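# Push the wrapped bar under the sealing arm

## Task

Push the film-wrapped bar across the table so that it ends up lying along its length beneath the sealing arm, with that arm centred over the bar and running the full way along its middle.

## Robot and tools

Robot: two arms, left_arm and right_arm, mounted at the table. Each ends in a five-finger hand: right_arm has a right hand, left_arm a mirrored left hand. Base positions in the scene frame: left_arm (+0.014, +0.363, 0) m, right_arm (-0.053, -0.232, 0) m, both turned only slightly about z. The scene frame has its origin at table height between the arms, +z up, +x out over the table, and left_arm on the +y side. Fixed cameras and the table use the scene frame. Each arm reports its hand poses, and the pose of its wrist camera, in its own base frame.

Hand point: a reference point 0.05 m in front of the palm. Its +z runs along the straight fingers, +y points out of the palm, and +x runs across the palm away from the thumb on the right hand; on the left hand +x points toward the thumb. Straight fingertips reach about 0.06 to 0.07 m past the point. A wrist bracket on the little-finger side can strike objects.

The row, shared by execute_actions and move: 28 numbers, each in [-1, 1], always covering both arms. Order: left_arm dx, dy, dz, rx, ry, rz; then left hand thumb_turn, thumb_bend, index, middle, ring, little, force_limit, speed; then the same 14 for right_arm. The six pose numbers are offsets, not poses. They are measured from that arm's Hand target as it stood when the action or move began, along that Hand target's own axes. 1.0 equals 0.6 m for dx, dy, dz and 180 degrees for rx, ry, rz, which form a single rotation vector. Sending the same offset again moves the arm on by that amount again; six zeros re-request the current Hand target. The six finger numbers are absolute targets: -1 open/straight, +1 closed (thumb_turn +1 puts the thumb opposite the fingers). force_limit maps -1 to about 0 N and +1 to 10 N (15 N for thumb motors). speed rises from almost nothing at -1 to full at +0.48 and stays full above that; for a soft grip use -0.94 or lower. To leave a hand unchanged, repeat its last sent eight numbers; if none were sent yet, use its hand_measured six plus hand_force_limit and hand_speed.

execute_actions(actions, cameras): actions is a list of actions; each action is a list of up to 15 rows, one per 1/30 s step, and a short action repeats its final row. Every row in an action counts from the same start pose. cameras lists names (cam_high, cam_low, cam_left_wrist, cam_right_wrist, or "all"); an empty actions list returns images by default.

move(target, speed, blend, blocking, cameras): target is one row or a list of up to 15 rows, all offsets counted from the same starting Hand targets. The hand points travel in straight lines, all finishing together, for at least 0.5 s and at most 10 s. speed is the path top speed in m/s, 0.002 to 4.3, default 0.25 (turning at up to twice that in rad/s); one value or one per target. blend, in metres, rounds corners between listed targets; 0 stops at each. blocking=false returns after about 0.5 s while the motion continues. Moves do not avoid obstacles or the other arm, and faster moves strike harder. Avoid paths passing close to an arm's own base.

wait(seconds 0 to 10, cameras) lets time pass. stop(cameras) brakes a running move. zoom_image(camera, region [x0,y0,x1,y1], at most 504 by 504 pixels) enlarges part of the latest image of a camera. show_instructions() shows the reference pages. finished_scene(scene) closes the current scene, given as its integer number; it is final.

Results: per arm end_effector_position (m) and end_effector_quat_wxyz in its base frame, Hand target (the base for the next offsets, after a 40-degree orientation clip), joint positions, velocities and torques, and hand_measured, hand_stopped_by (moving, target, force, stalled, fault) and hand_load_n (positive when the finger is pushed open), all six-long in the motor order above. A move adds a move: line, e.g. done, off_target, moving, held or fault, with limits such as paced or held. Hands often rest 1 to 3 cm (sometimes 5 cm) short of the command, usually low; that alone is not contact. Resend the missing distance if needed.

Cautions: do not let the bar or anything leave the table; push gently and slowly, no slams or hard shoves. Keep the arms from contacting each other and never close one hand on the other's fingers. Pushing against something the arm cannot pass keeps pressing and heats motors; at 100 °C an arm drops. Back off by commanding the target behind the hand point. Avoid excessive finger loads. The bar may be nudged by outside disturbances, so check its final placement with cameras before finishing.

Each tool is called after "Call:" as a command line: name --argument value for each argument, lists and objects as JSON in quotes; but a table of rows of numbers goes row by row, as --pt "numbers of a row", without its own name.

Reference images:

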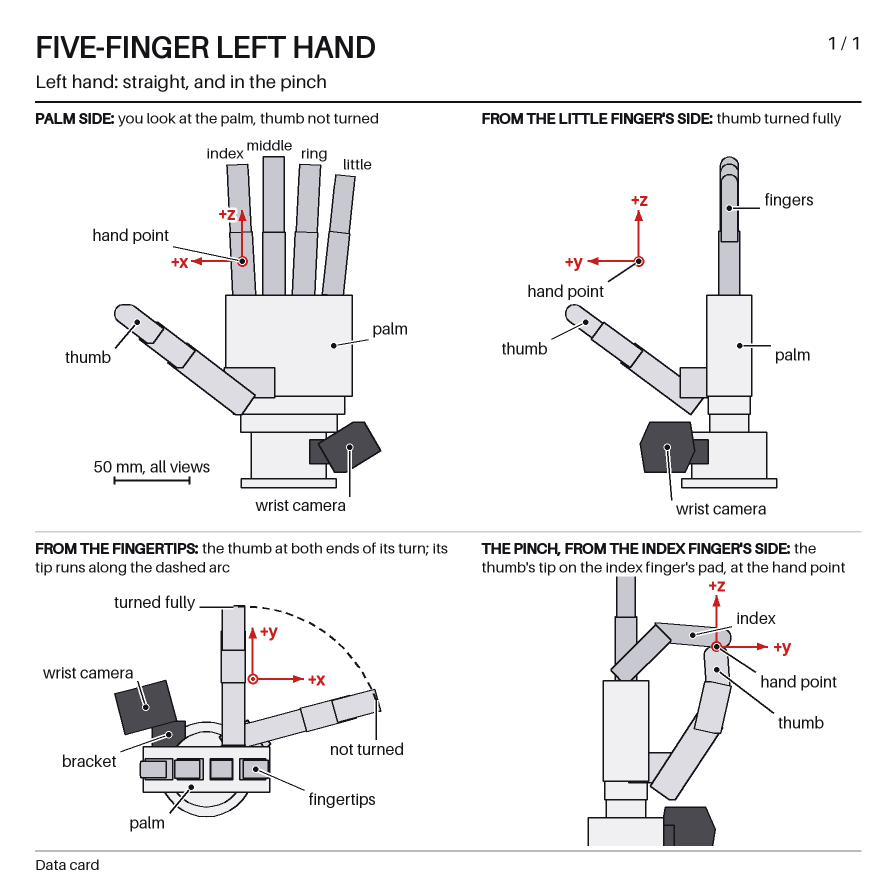

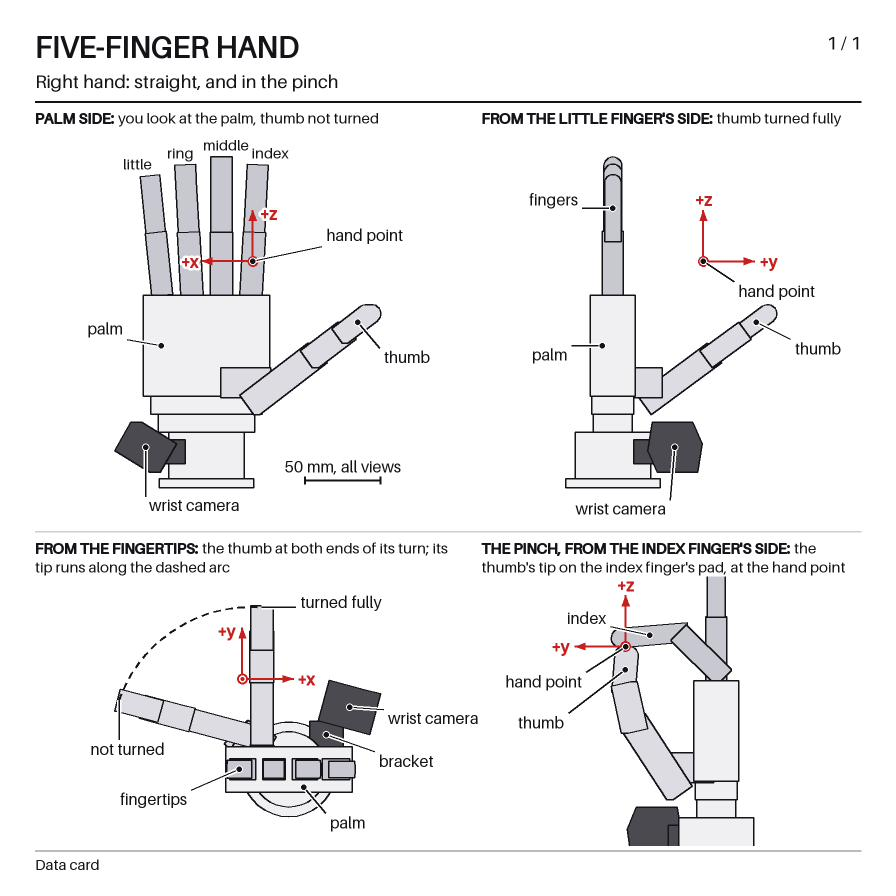

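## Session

Call:
execute_actions --actions '[]' --cameras '["cam_high", "cam_low"]'

Call:
zoom_image --camera "cam_high" --region '[380, 150, 640, 410]'

Scene clock: 0.00 s.
left_arm: end_effector_position=(+0.0027, -0.0753, +0.1758) hand_measured=(-1.000, -1.000, -1.000, -1.000, -1.000, -1.000) hand_load_n=(+0.0, +0.0, +0.0, +0.0, +0.0, +0.0) hand_stopped_by=(target, target, target, target, target, target) hand_force_limit=0.00 hand_speed=-0.80 end_effector_quat_wxyz=(-0.004, +0.070, +0.997, -0.016) | right_arm: end_effector_position=(+0.3410, -0.2251, +0.1768) hand_measured=(-1.000, -1.000, -1.000, -1.000, -1.000, -1.000) hand_load_n=(+0.0, +0.0, +0.0, +0.0, +0.0, +0.0) hand_stopped_by=(target, target, target, target, target, target) hand_force_limit=0.00 hand_speed=-0.80 end_effector_quat_wxyz=(+0.245, +0.012, +0.949, -0.196)
Joint positions: left_arm=[-1.367 0.623 0.725 -1.645 0.017 0.343] | right_arm=[-0.765 1.035 0.795 -0.694 -0.045 0.846]
Joint velocities: within noise
Joint torques (N m): no reading
Heat: left arm: hottest shoulder 30 °C; right arm: hottest elbow 35 °C.
Hand target: left_arm +0.0037, -0.0799, +0.1824; -0.002, +0.070, +0.997, -0.026 | right_arm +0.3456, -0.2295, +0.1855; +0.251, +0.012, +0.947, -0.202
Images, in order (width x height): cam_high 896x504, cam_low 896x504.

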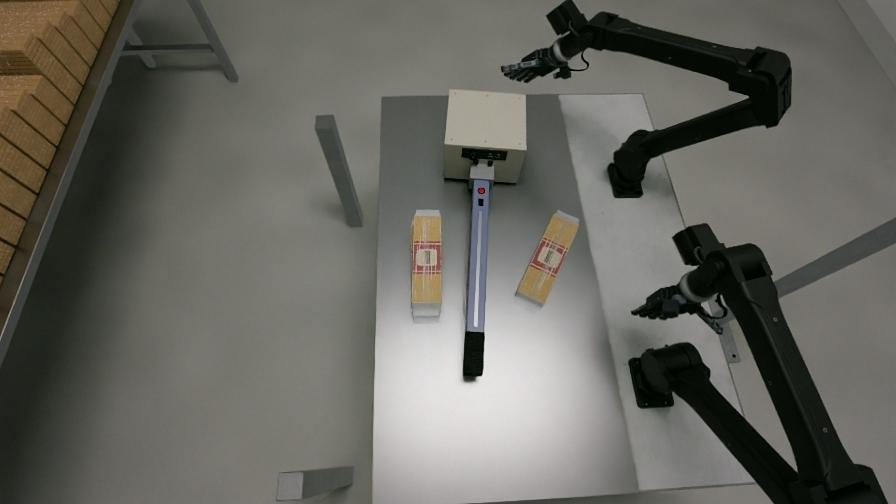

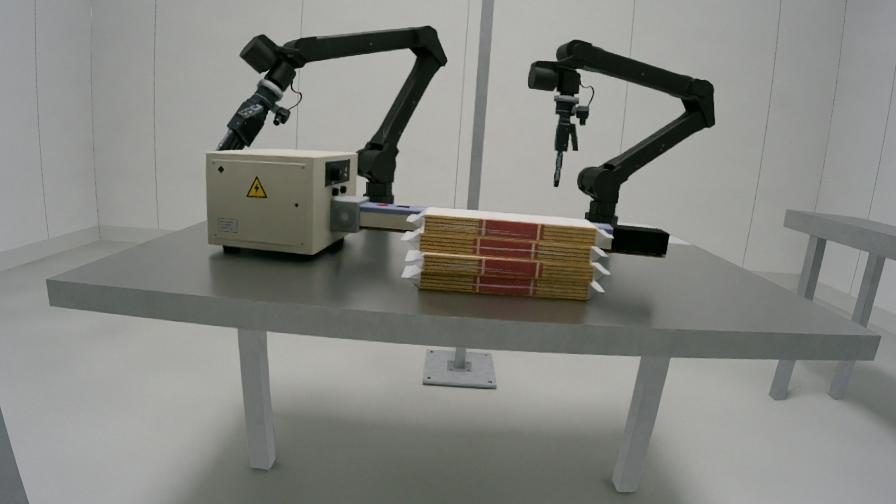

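Scaled by 1.938 from the camera's 896x504 image, which has a finer 1280x720 frame.

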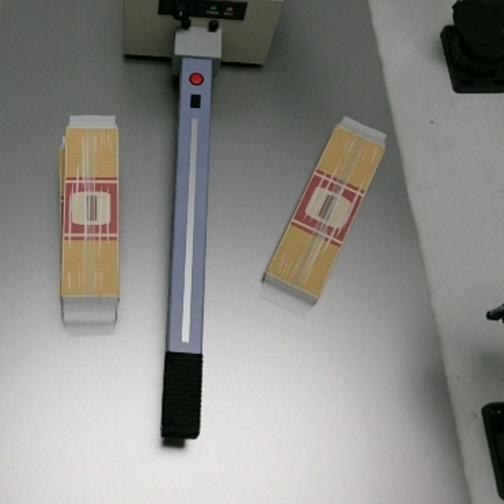

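Call:
zoom_image --camera "cam_high" --region '[500, 200, 600, 310]'

Scaled by 4.582 from the camera's 896x504 image, which has a finer 1280x720 frame.

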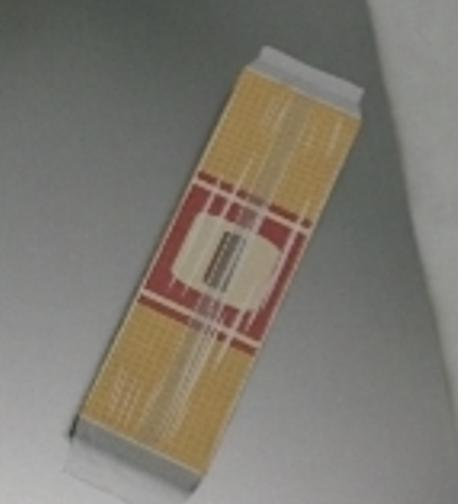

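Call:
move --pt "-0.2758 -0.5445 0.0990 -0.0384 -0.0012 0.1217 -1 -1 -1 -1 -1 -1 0 -0.8 0 0 0 0 0 0 -1 -1 -1 -1 -1 -1 0 -0.8" --pt "-0.2758 -0.5397 0.1922 -0.0384 -0.0012 0.1217 -1 -1 -1 -1 -1 -1 0 -0.8 0 0 0 0 0 0 -1 -1 -1 -1 -1 -1 0 -0.8" --speed '[0.3, 0.12]' --blend '[0.02, 0]' --cameras '["cam_high", "cam_left_wrist"]'

Call:
zoom_image --camera "cam_high" --region '[460, 170, 640, 330]'

Scene clock: 117.63 s.
left_arm: end_effector_position=(+0.1152, -0.4283, +0.0938) hand_measured=(-1.000, -1.000, -1.000, -1.000, -1.000, -1.000) hand_load_n=(+0.0, +0.0, +0.0, +0.0, +0.0, +0.0) hand_stopped_by=(target, target, target, target, target, target) hand_force_limit=0.00 hand_speed=-0.80 end_effector_quat_wxyz=(+0.011, +0.257, +0.966, +0.030) | right_arm: end_effector_position=(+0.3410, -0.2251, +0.1768) hand_measured=(-1.000, -1.000, -1.000, -1.000, -1.000, -1.000) hand_load_n=(+0.0, -0.5, +0.0, +0.0, +0.0, +0.0) hand_stopped_by=(target, target, target, target, target, target) hand_force_limit=0.00 hand_speed=-0.80 end_effector_quat_wxyz=(+0.245, +0.012, +0.949, -0.196)
Joint positions: left_arm=[-1.365 1.763 1.412 -1.263 -0.047 0.725] | right_arm=[-0.765 1.035 0.795 -0.694 -0.045 0.846]
Joint torques (N m): left_arm=[0.38 -13.22 9.06 0.66 -0.14 0.15] | right_arm=[1.2 -3.55 9.51 1.55 -0.04 0.18]
Heat: left arm: hottest elbow 36 °C; right arm: hottest elbow 44 °C.
Hand target: left_arm +0.1216, -0.4293, +0.0843; +0.009, +0.258, +0.966, +0.034 | right_arm +0.3456, -0.2295, +0.1855; +0.251, +0.012, +0.947, -0.202
Off the commanded pose: left_arm 0.012 m, 1 deg | right_arm 0.011 m, 1 deg.
move: off_target (left_arm, right_arm)
camera_calibration:
cam_left_wrist: T_world_to_cam=[[-0.676003, -0.731461, -0.0893574, -0.228466], [-0.655124, 0.541031, 0.527351, 0.254835], [-0.337391, 0.415031, -0.844936, 0.409854], [0, 0, 0, 1]] pos_world=[0.150786, -0.47509, 0.191498]
Images, in order (width x height): cam_high 896x504, cam_left_wrist 896x504.

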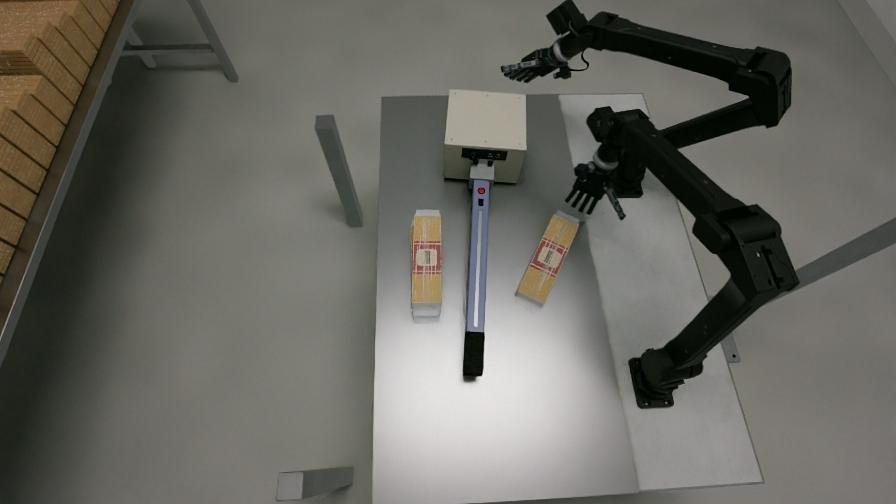

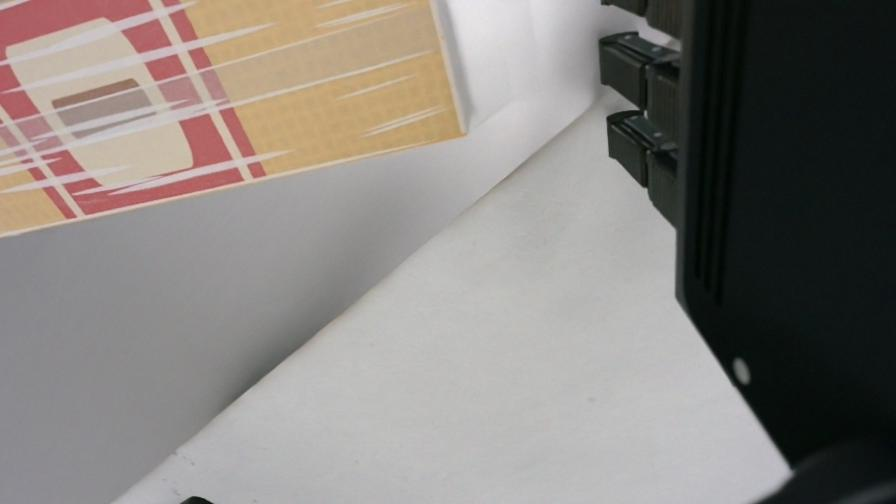

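Scaled by 2.800 from the camera's 896x504 image, which has a finer 1280x720 frame.

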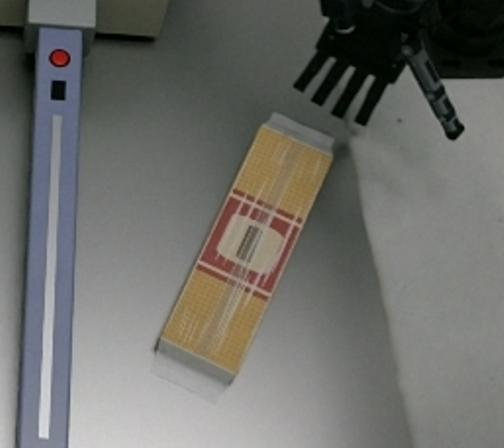

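Call:
move --pt "-0.0335 -0.0008 0.0138 0 0 0 -1 -1 -1 -1 -1 -1 0 -0.8 0 0 0 0 0 0 -1 -1 -1 -1 -1 -1 0 -0.8" --pt "-0.0333 0.1907 0.0205 0 0 0 -1 -1 -1 -1 -1 -1 0 -0.8 0 0 0 0 0 0 -1 -1 -1 -1 -1 -1 0 -0.8" --speed '[0.1, 0.09]' --cameras '["cam_high", "cam_left_wrist"]'

Call:
zoom_image --camera "cam_high" --region '[440, 170, 620, 350]'

Scene clock: 143.23 s.
left_arm: end_effector_position=(+0.1908, -0.3434, +0.0815) hand_measured=(-1.000, -1.000, -1.000, -1.000, -1.000, -1.000) hand_load_n=(+0.0, -0.5, +0.0, +0.0, +0.0, +0.0) hand_stopped_by=(target, target, target, target, target, target) hand_force_limit=0.00 hand_speed=-0.80 end_effector_quat_wxyz=(+0.007, +0.258, +0.966, +0.035) | right_arm: end_effector_position=(+0.3410, -0.2251, +0.1768) hand_measured=(-1.000, -1.000, -1.000, -1.000, -1.000, -1.000) hand_load_n=(+0.0, +0.0, +0.0, +0.0, +0.0, +0.0) hand_stopped_by=(target, target, target, target, target, target) hand_force_limit=0.00 hand_speed=-0.80 end_effector_quat_wxyz=(+0.245, +0.012, +0.949, -0.196)
Joint positions: left_arm=[-1.165 1.643 1.214 -1.189 -0.054 0.926] | right_arm=[-0.765 1.035 0.795 -0.694 -0.045 0.846]
Joint torques (N m): left_arm=[0.38 -13.39 8.03 0.68 -0.21 0.17] | right_arm=[1.08 -3.55 9.57 1.57 -0.04 0.19]
Heat: left arm: hottest elbow 37 °C; right arm: hottest elbow 44 °C.
Hand target: left_arm +0.1962, -0.3397, +0.0801; +0.010, +0.258, +0.966, +0.034 | right_arm +0.3456, -0.2295, +0.1855; +0.251, +0.012, +0.947, -0.202
Off the commanded pose: left_arm 0.007 m, 0 deg | right_arm 0.011 m, 1 deg.
move: off_target (right_arm)
camera_calibration:
cam_left_wrist: T_world_to_cam=[[-0.677285, -0.729518, -0.0953379, -0.115008], [-0.65146, 0.534443, 0.538489, 0.261079], [-0.341885, 0.426819, -0.837222, 0.393997], [0, 0, 0, 1]] pos_world=[0.226891, -0.391597, 0.17831]
Images, in order (width x height): cam_high 896x504, cam_left_wrist 896x504.

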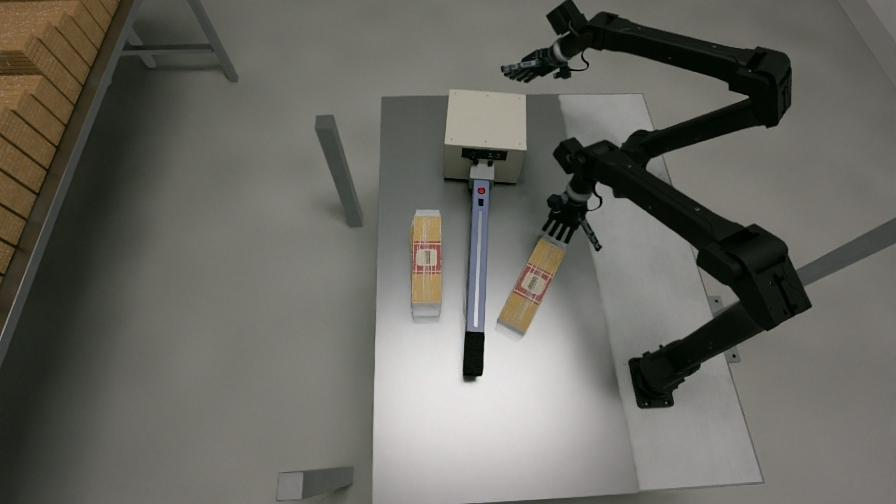

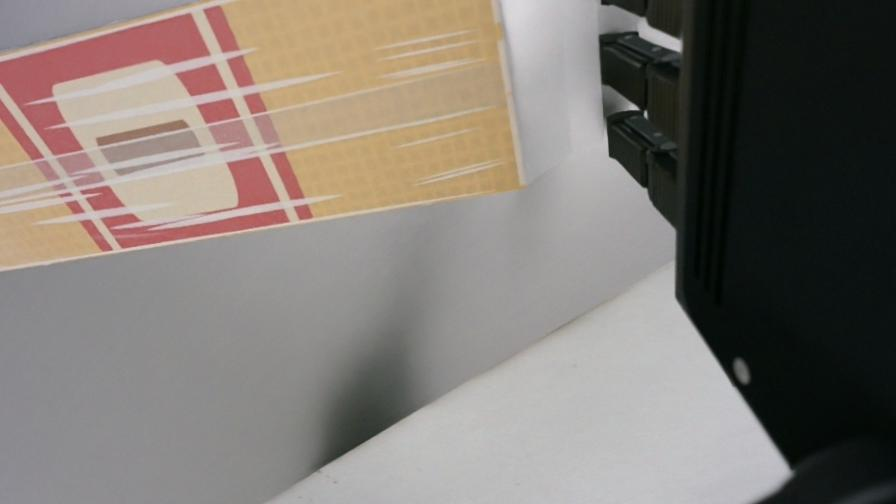

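Scaled by 2.800 from the camera's 896x504 image, which has a finer 1280x720 frame.

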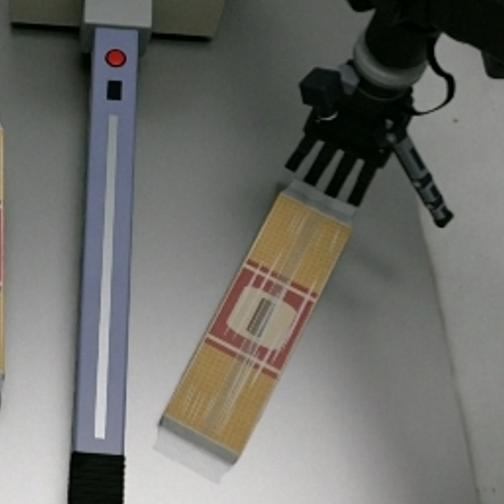

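Call:
move --pt "0 -0.0737 -0.1388 0 0 0 -1 -1 -1 -1 -1 -1 0 -0.8 0 0 0 0 0 0 -1 -1 -1 -1 -1 -1 0 -0.8" --pt "0.1807 -0.0142 -0.1178 0.0508 -0.0329 -0.6270 -1 -1 -1 -1 -1 -1 0 -0.8 0 0 0 0 0 0 -1 -1 -1 -1 -1 -1 0 -0.8" --pt "0.1807 -0.0245 0.0287 0.0508 -0.0329 -0.6270 -1 -1 -1 -1 -1 -1 0 -0.8 0 0 0 0 0 0 -1 -1 -1 -1 -1 -1 0 -0.8" --speed '[0.25, 0.45, 0.12]' --blend '[0.02, 0.01, 0]' --cameras '["cam_high", "cam_left_wrist"]'

Call:
zoom_image --camera "cam_high" --region '[440, 170, 640, 370]'

Scene clock: 185.23 s.
left_arm: end_effector_position=(+0.0986, -0.2955, +0.0674) hand_measured=(-1.000, -1.000, -1.000, -1.000, -1.000, -1.000) hand_load_n=(+0.0, +0.0, +0.0, +0.0, +0.0, +0.0) hand_stopped_by=(target, target, target, target, target, target) hand_force_limit=0.00 hand_speed=-0.80 end_effector_quat_wxyz=(+0.057, -0.659, +0.747, -0.067) | right_arm: end_effector_position=(+0.3410, -0.2251, +0.1768) hand_measured=(-1.000, -1.000, -1.000, -1.000, -1.000, -1.000) hand_load_n=(+0.0, +0.0, +0.0, +0.0, -0.5, +0.0) hand_stopped_by=(target, target, target, target, target, target) hand_force_limit=0.00 hand_speed=-0.80 end_effector_quat_wxyz=(+0.245, +0.012, +0.949, -0.196)
Joint positions: left_arm=[-1.125 1.191 0.745 -1.026 -0.147 -0.992] | right_arm=[-0.765 1.035 0.795 -0.694 -0.045 0.846]
Joint torques (N m): left_arm=[-1.2 -5.95 8.51 0.99 -0.24 -0.11] | right_arm=[1.38 -3.43 9.5 1.55 -0.04 0.18]
Heat: left arm: hottest elbow 35 °C; right arm: hottest elbow 45 °C.
Hand target: left_arm +0.0956, -0.2972, +0.0618; +0.058, -0.659, +0.747, -0.066 | right_arm +0.3456, -0.2295, +0.1855; +0.251, +0.012, +0.947, -0.202
Off the commanded pose: left_arm 0.007 m, 0 deg | right_arm 0.011 m, 1 deg.
move: off_target (right_arm)
camera_calibration:
cam_left_wrist: T_world_to_cam=[[0.928467, -0.341644, 0.145699, -0.203746], [-0.367949, -0.792607, 0.486197, -0.233643], [-0.0506243, -0.505028, -0.861617, 0.027742], [0, 0, 0, 1]] pos_world=[0.104608, -0.240785, 0.167185]
Images, in order (width x height): cam_high 896x504, cam_left_wrist 896x504.

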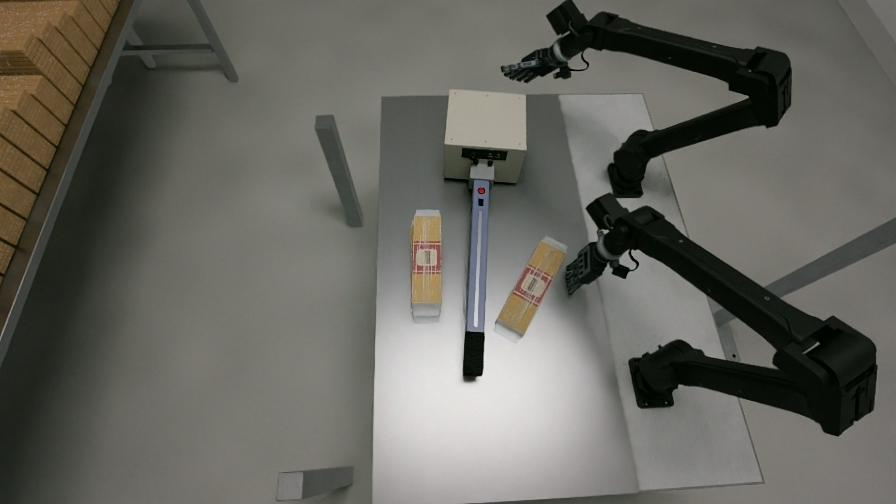

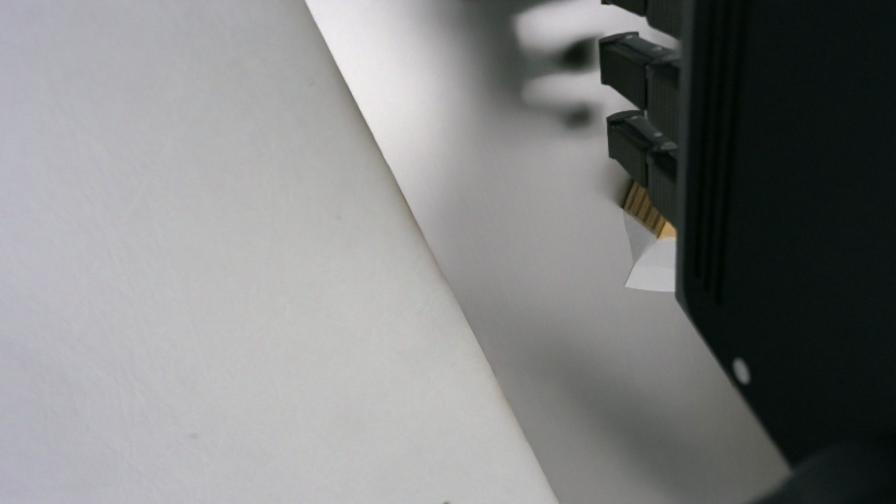

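Scaled by 2.520 from the camera's 896x504 image, which has a finer 1280x720 frame.

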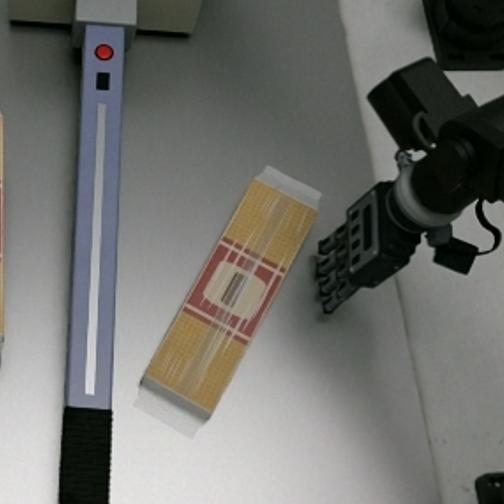

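Call:
move --pt "0 -0.0035 -0.0197 0 0 0 -1 -1 -1 -1 -1 -1 0 -0.8 0 0 0 0 0 0 -1 -1 -1 -1 -1 -1 0 -0.8" --pt "0.0095 -0.2187 0.0095 0 0 0 -1 -1 -1 -1 -1 -1 0 -0.8 0 0 0 0 0 0 -1 -1 -1 -1 -1 -1 0 -0.8" --speed 0.09 --blend '[0.005, 0]' --cameras '["cam_high", "cam_left_wrist"]'

Call:
zoom_image --camera "cam_high" --region '[440, 170, 600, 350]'

Scene clock: 198.70 s.
left_arm: end_effector_position=(+0.2040, -0.3030, +0.0677) hand_measured=(-1.000, -1.000, -1.000, -1.000, -1.000, -1.000) hand_load_n=(+0.0, +0.0, -0.5, +0.0, +0.0, +0.0) hand_stopped_by=(target, target, target, target, target, target) hand_force_limit=0.00 hand_speed=-0.80 end_effector_quat_wxyz=(+0.059, -0.659, +0.749, -0.043) | right_arm: end_effector_position=(+0.3410, -0.2251, +0.1768) hand_measured=(-1.000, -1.000, -1.000, -1.000, -1.000, -1.000) hand_load_n=(+0.0, +0.0, +0.0, +0.0, +0.0, +0.0) hand_stopped_by=(target, target, target, target, target, target) hand_force_limit=0.00 hand_speed=-0.80 end_effector_quat_wxyz=(+0.245, +0.012, +0.949, -0.196)
Joint positions: left_arm=[-0.868 1.396 0.928 -1.018 -0.12 -0.736] | right_arm=[-0.765 1.035 0.795 -0.694 -0.045 0.846]
Joint torques (N m): left_arm=[0.5 -8.18 13.27 1.07 -0.06 0.17] | right_arm=[1.38 -3.55 9.5 1.54 -0.05 0.18]
Heat: left arm: hottest elbow 36 °C; right arm: hottest elbow 45 °C.
Hand target: left_arm +0.2242, -0.3190, +0.0791; +0.058, -0.659, +0.747, -0.066 | right_arm +0.3456, -0.2295, +0.1855; +0.251, +0.012, +0.947, -0.202
Off the commanded pose: left_arm 0.028 m, 3 deg | right_arm 0.011 m, 1 deg.
move: off_target (left_arm, right_arm)
camera_calibration:
cam_left_wrist: T_world_to_cam=[[0.932271, -0.346045, 0.105468, -0.303612], [-0.353754, -0.811042, 0.465906, -0.208033], [-0.0756856, -0.47166, -0.878526, 0.0459433], [0, 0, 0, 1]] pos_world=[0.212933, -0.252117, 0.169307]
Images, in order (width x height): cam_high 896x504, cam_left_wrist 896x504.

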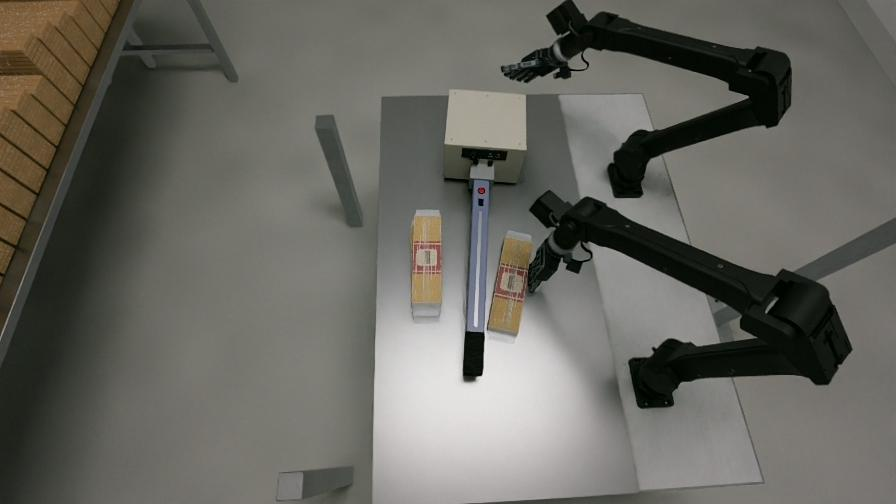

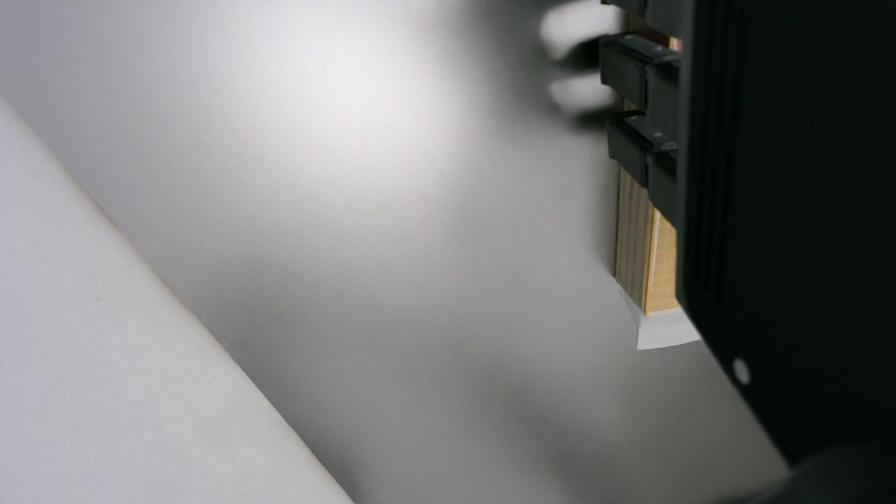

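Scaled by 2.800 from the camera's 896x504 image, which has a finer 1280x720 frame.

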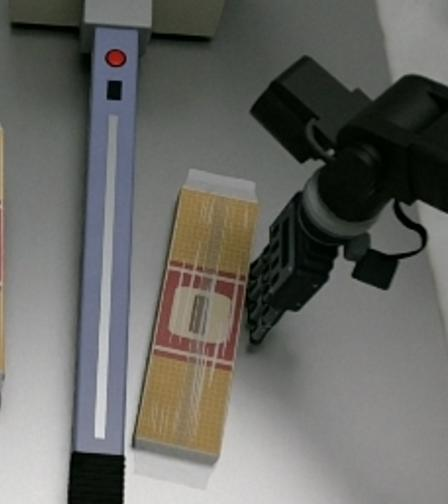

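Call:
move --target '[0.0067, -0.1233, 0.0200, 0, 0, 0, -1, -1, -1, -1, -1, -1, 0, -0.8, 0, 0, 0, 0, 0, 0, -1, -1, -1, -1, -1, -1, 0, -0.8]' --speed 0.08 --cameras '["cam_high", "cam_left_wrist"]'

Call:
zoom_image --camera "cam_high" --region '[420, 170, 580, 350]'

Scene clock: 212.43 s.
left_arm: end_effector_position=(+0.2765, -0.3199, +0.0695) hand_measured=(-1.000, -1.000, -1.000, -1.000, -1.000, -1.000) hand_load_n=(+0.0, +0.0, +0.0, +0.0, -1.0, +0.0) hand_stopped_by=(target, target, target, target, target, target) hand_force_limit=0.00 hand_speed=-0.80 end_effector_quat_wxyz=(+0.057, -0.660, +0.748, -0.046) | right_arm: end_effector_position=(+0.3410, -0.2251, +0.1768) hand_measured=(-1.000, -1.000, -1.000, -1.000, -1.000, -1.000) hand_load_n=(+0.0, +0.0, +0.0, -0.5, +0.0, +0.0) hand_stopped_by=(target, target, target, target, target, target) hand_force_limit=0.00 hand_speed=-0.80 end_effector_quat_wxyz=(+0.245, +0.012, +0.949, -0.196)
Joint positions: left_arm=[-0.763 1.543 1.093 -1.018 -0.105 -0.633] | right_arm=[-0.765 1.035 0.795 -0.694 -0.045 0.846]
Joint torques (N m): left_arm=[0.67 -10.34 13.59 0.87 -0.06 0.18] | right_arm=[1.14 -3.43 9.51 1.54 -0.05 0.18]
Heat: left arm: hottest elbow 37 °C; right arm: hottest elbow 45 °C.
Hand target: left_arm +0.2980, -0.3323, +0.0802; +0.058, -0.659, +0.747, -0.066 | right_arm +0.3456, -0.2295, +0.1855; +0.251, +0.012, +0.947, -0.202
Off the commanded pose: left_arm 0.027 m, 2 deg | right_arm 0.011 m, 1 deg.
move: off_target (left_arm, right_arm)
camera_calibration:
cam_left_wrist: T_world_to_cam=[[0.933081, -0.343, 0.108218, -0.376713], [-0.351871, -0.808253, 0.472137, -0.196983], [-0.0744756, -0.478621, -0.874857, 0.0422361], [0, 0, 0, 1]] pos_world=[0.285337, -0.26821, 0.170721]
Images, in order (width x height): cam_high 896x504, cam_left_wrist 896x504.

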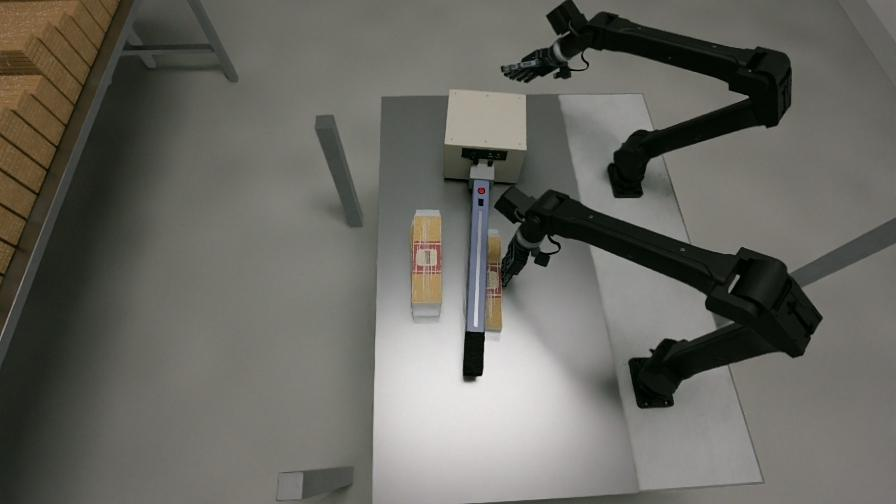

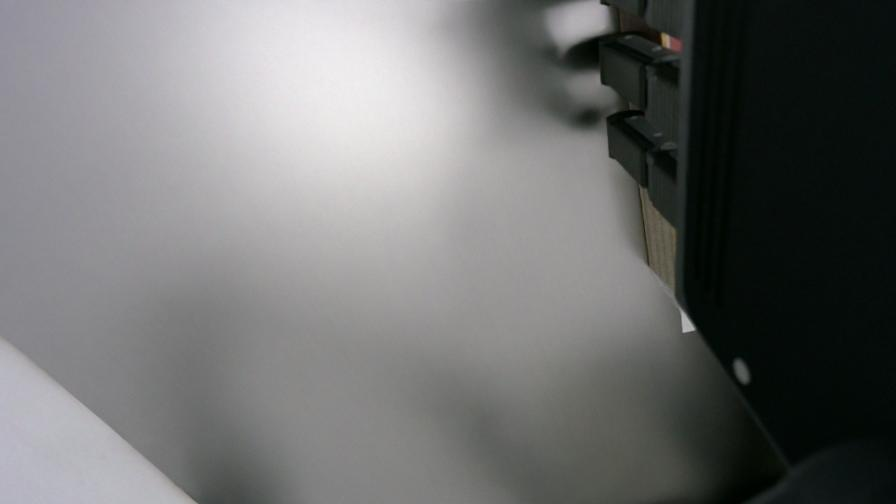

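Scaled by 2.800 from the camera's 896x504 image, which has a finer 1280x720 frame.

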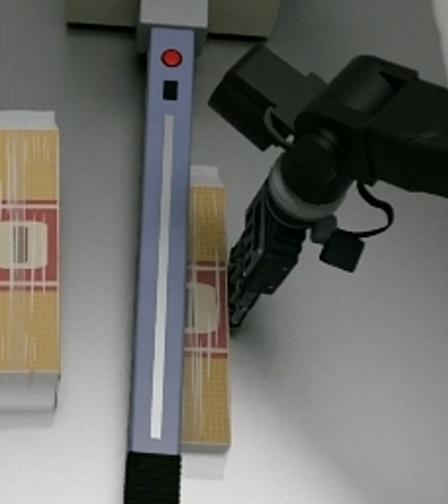

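Call:
move --target '[-0.0133, -0.0468, 0.0083, 0, 0, 0.0128, -1, -1, -1, -1, -1, -1, 0, -0.8, 0, 0, 0, 0, 0, 0, -1, -1, -1, -1, -1, -1, 0, -0.8]' --speed 0.06 --cameras '["cam_high", "cam_left_wrist"]'

Call:
zoom_image --camera "cam_high" --region '[420, 170, 580, 350]'

Scene clock: 231.17 s.
left_arm: end_effector_position=(+0.3062, -0.3179, +0.0698) hand_measured=(-1.000, -1.000, -1.000, -1.000, -1.000, -1.000) hand_load_n=(+0.0, +0.0, +0.0, +0.0, -0.5, -0.5) hand_stopped_by=(target, target, target, target, target, target) hand_force_limit=0.00 hand_speed=-0.80 end_effector_quat_wxyz=(+0.057, -0.645, +0.760, -0.048) | right_arm: end_effector_position=(+0.3410, -0.2251, +0.1768) hand_measured=(-1.000, -1.000, -1.000, -1.000, -1.000, -1.000) hand_load_n=(+0.0, +0.0, -0.5, +0.0, +0.0, +0.0) hand_stopped_by=(target, target, target, target, target, target) hand_force_limit=0.00 hand_speed=-0.80 end_effector_quat_wxyz=(+0.245, +0.012, +0.949, -0.196)
Joint positions: left_arm=[-0.716 1.594 1.154 -1.018 -0.098 -0.547] | right_arm=[-0.765 1.035 0.795 -0.694 -0.045 0.846]
Joint torques (N m): left_arm=[0.56 -11.05 13.7 0.62 -0.05 0.2] | right_arm=[1.14 -3.43 9.48 1.58 -0.04 0.19]
Heat: left arm: hottest elbow 41 °C; right arm: hottest elbow 45 °C.
Hand target: left_arm +0.3273, -0.3278, +0.0801; +0.059, -0.644, +0.760, -0.065 | right_arm +0.3456, -0.2295, +0.1855; +0.251, +0.012, +0.947, -0.202
Off the commanded pose: left_arm 0.026 m, 2 deg | right_arm 0.011 m, 1 deg.
move: off_target (left_arm, right_arm)
camera_calibration:
cam_left_wrist: T_world_to_cam=[[0.918636, -0.379227, 0.110879, -0.411068], [-0.384605, -0.794028, 0.470743, -0.170385], [-0.0904772, -0.475086, -0.875275, 0.0516807], [0, 0, 0, 1]] pos_world=[0.316767, -0.266626, 0.171021]
Images, in order (width x height): cam_high 896x504, cam_left_wrist 896x504.

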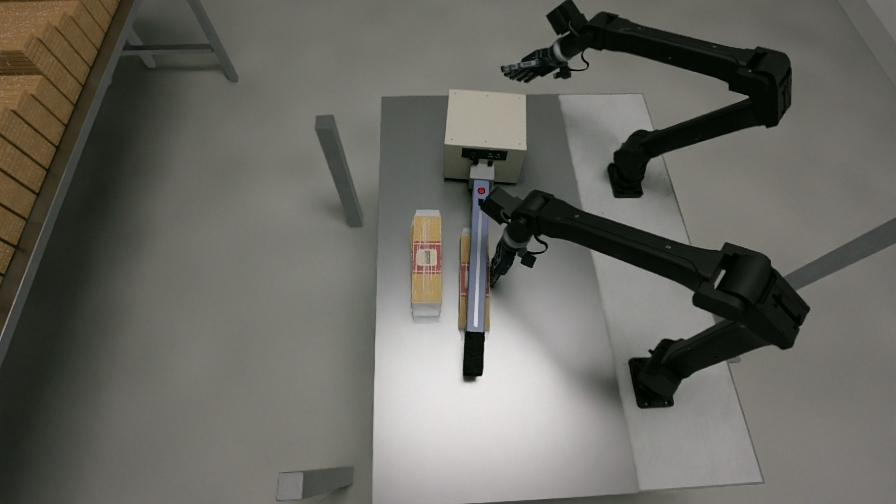

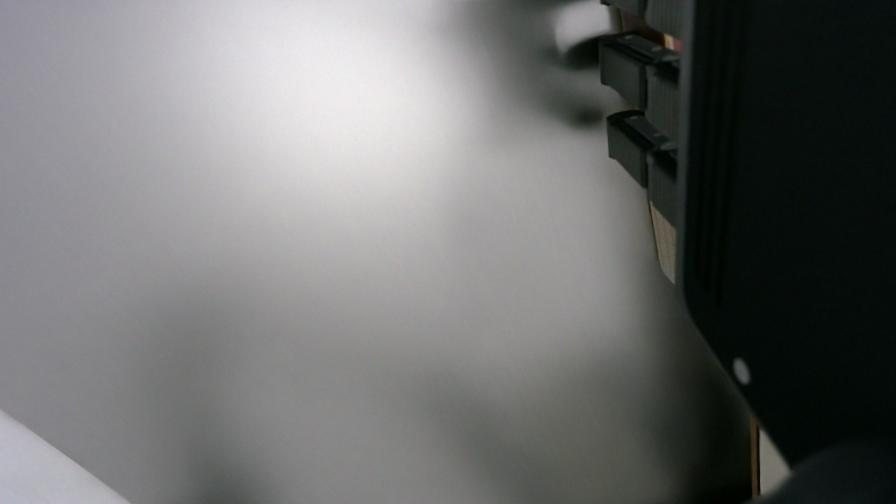

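Scaled by 2.800 from the camera's 896x504 image, which has a finer 1280x720 frame.

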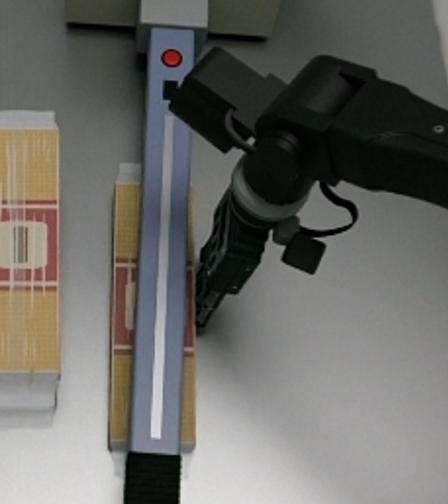

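Call:
zoom_image --camera "cam_high" --region '[445, 220, 505, 340]'

Scaled by 4.200 from the camera's 896x504 image, which has a finer 1280x720 frame.

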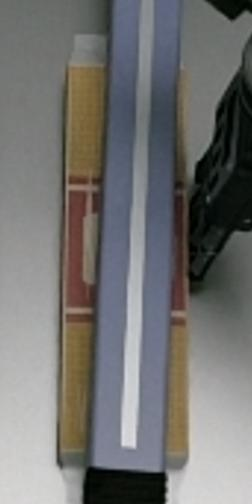

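Call:
move --pt "0.0020 0.0493 -0.0087 0 0 0 -1 -1 -1 -1 -1 -1 0 -0.8 0 0 0 0 0 0 -1 -1 -1 -1 -1 -1 0 -0.8" --pt "-0.1062 0.0535 -0.0093 0 0 0 -1 -1 -1 -1 -1 -1 0 -0.8 0 0 0 0 0 0 -1 -1 -1 -1 -1 -1 0 -0.8" --pt "-0.1085 -0.0012 0.0002 0 0 0 -1 -1 -1 -1 -1 -1 0 -0.8 0 0 0 0 0 0 -1 -1 -1 -1 -1 -1 0 -0.8" --speed '[0.12, 0.12, 0.05]' --blend '[0.008, 0.005, 0]' --cameras '["cam_high"]'

Call:
zoom_image --camera "cam_high" --region '[445, 220, 525, 340]'

Scene clock: 289.37 s.
left_arm: end_effector_position=(+0.3148, -0.2552, +0.0701) hand_measured=(-1.000, -1.000, -1.000, -1.000, -1.000, -1.000) hand_load_n=(+0.0, +0.0, +0.0, +0.0, -0.5, +0.0) hand_stopped_by=(target, target, target, target, target, target) hand_force_limit=0.00 hand_speed=-0.80 end_effector_quat_wxyz=(+0.054, -0.645, +0.761, -0.045) | right_arm: end_effector_position=(+0.3410, -0.2251, +0.1768) hand_measured=(-1.000, -1.000, -1.000, -1.000, -1.000, -1.000) hand_load_n=(+0.0, +0.0, +0.0, +0.0, +0.0, +0.0) hand_stopped_by=(target, target, target, target, target, target) hand_force_limit=0.00 hand_speed=-0.80 end_effector_quat_wxyz=(+0.245, +0.012, +0.949, -0.196)
Joint positions: left_arm=[-0.588 1.521 1.068 -1.002 -0.078 -0.418] | right_arm=[-0.765 1.035 0.795 -0.694 -0.045 0.846]
Joint torques (N m): left_arm=[0.56 -10.17 13.55 0.92 -0.04 0.18] | right_arm=[1.38 -3.55 9.55 1.57 -0.05 0.17]
Heat: left arm: hottest elbow 45 °C; right arm: hottest elbow 46 °C.
Hand target: left_arm +0.3385, -0.2637, +0.0806; +0.059, -0.644, +0.760, -0.065 | right_arm +0.3456, -0.2295, +0.1855; +0.251, +0.012, +0.947, -0.202
Off the commanded pose: left_arm 0.027 m, 2 deg | right_arm 0.011 m, 1 deg.
move: off_target (left_arm, right_arm)
Images, in order (width x height): cam_high 896x504.

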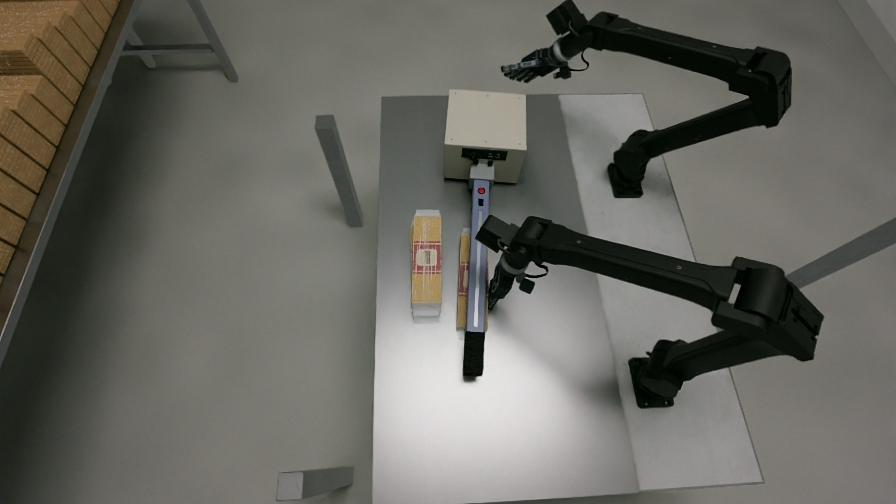

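Scaled by 4.200 from the camera's 896x504 image, which has a finer 1280x720 frame.

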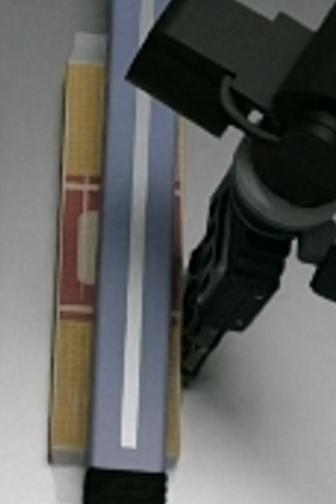

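Call:
move --target '[0.0030, 0.0986, -0.0172, 0, 0, 0, -1, -1, -1, -1, -1, -1, 0, -0.8, 0, 0, 0, 0, 0, 0, -1, -1, -1, -1, -1, -1, 0, -0.8]' --speed 0.2 --cameras '["cam_high"]'

Call:
zoom_image --camera "cam_high" --region '[435, 160, 535, 350]'

Scene clock: 304.03 s.
left_arm: end_effector_position=(+0.2826, -0.2526, +0.0831) hand_measured=(-1.000, -1.000, -1.000, -1.000, -1.000, -1.000) hand_load_n=(+0.0, +0.0, +0.0, +0.0, +0.0, +0.0) hand_stopped_by=(target, target, target, target, target, target) hand_force_limit=0.00 hand_speed=-0.80 end_effector_quat_wxyz=(+0.059, -0.644, +0.761, -0.063) | right_arm: end_effector_position=(+0.3410, -0.2251, +0.1768) hand_measured=(-1.000, -1.000, -1.000, -1.000, -1.000, -1.000) hand_load_n=(+0.0, +0.0, +0.0, +0.0, +0.0, +0.0) hand_stopped_by=(target, target, target, target, target, target) hand_force_limit=0.00 hand_speed=-0.80 end_effector_quat_wxyz=(+0.245, +0.012, +0.949, -0.196)
Joint positions: left_arm=[-0.629 1.41 0.986 -0.996 -0.084 -0.456] | right_arm=[-0.765 1.035 0.795 -0.694 -0.045 0.846]
Joint torques (N m): left_arm=[-1.38 -9.88 8.46 1.03 -0.2 -0.11] | right_arm=[1.14 -3.37 9.58 1.51 -0.05 0.18]
Heat: left arm: hottest elbow 43 °C; right arm: hottest elbow 46 °C.
Hand target: left_arm +0.2790, -0.2558, +0.0804; +0.059, -0.644, +0.760, -0.065 | right_arm +0.3456, -0.2295, +0.1855; +0.251, +0.012, +0.947, -0.202
Off the commanded pose: left_arm 0.005 m, 0 deg | right_arm 0.011 m, 1 deg.
move: off_target (right_arm)
Images, in order (width x height): cam_high 896x504.

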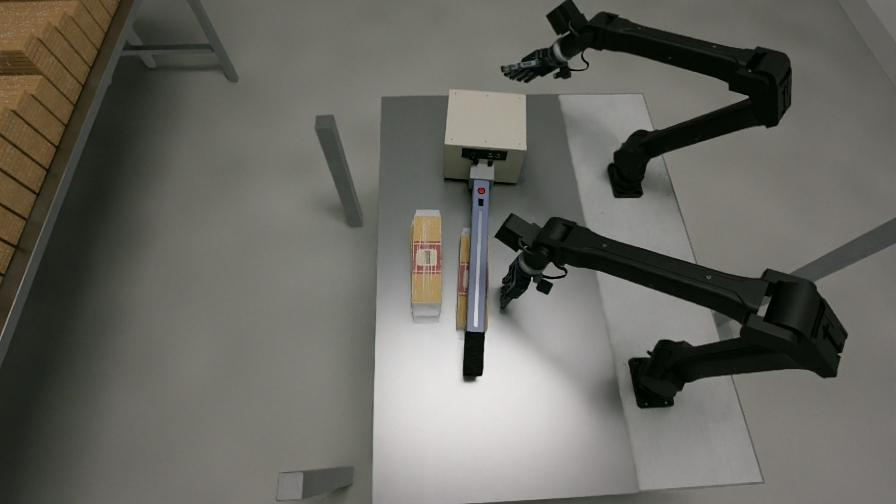

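Scaled by 2.653 from the camera's 896x504 image, which has a finer 1280x720 frame.

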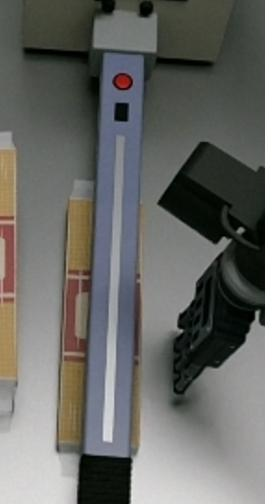

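Call:
finished_scene --scene 2

The scene is finished: the task was done.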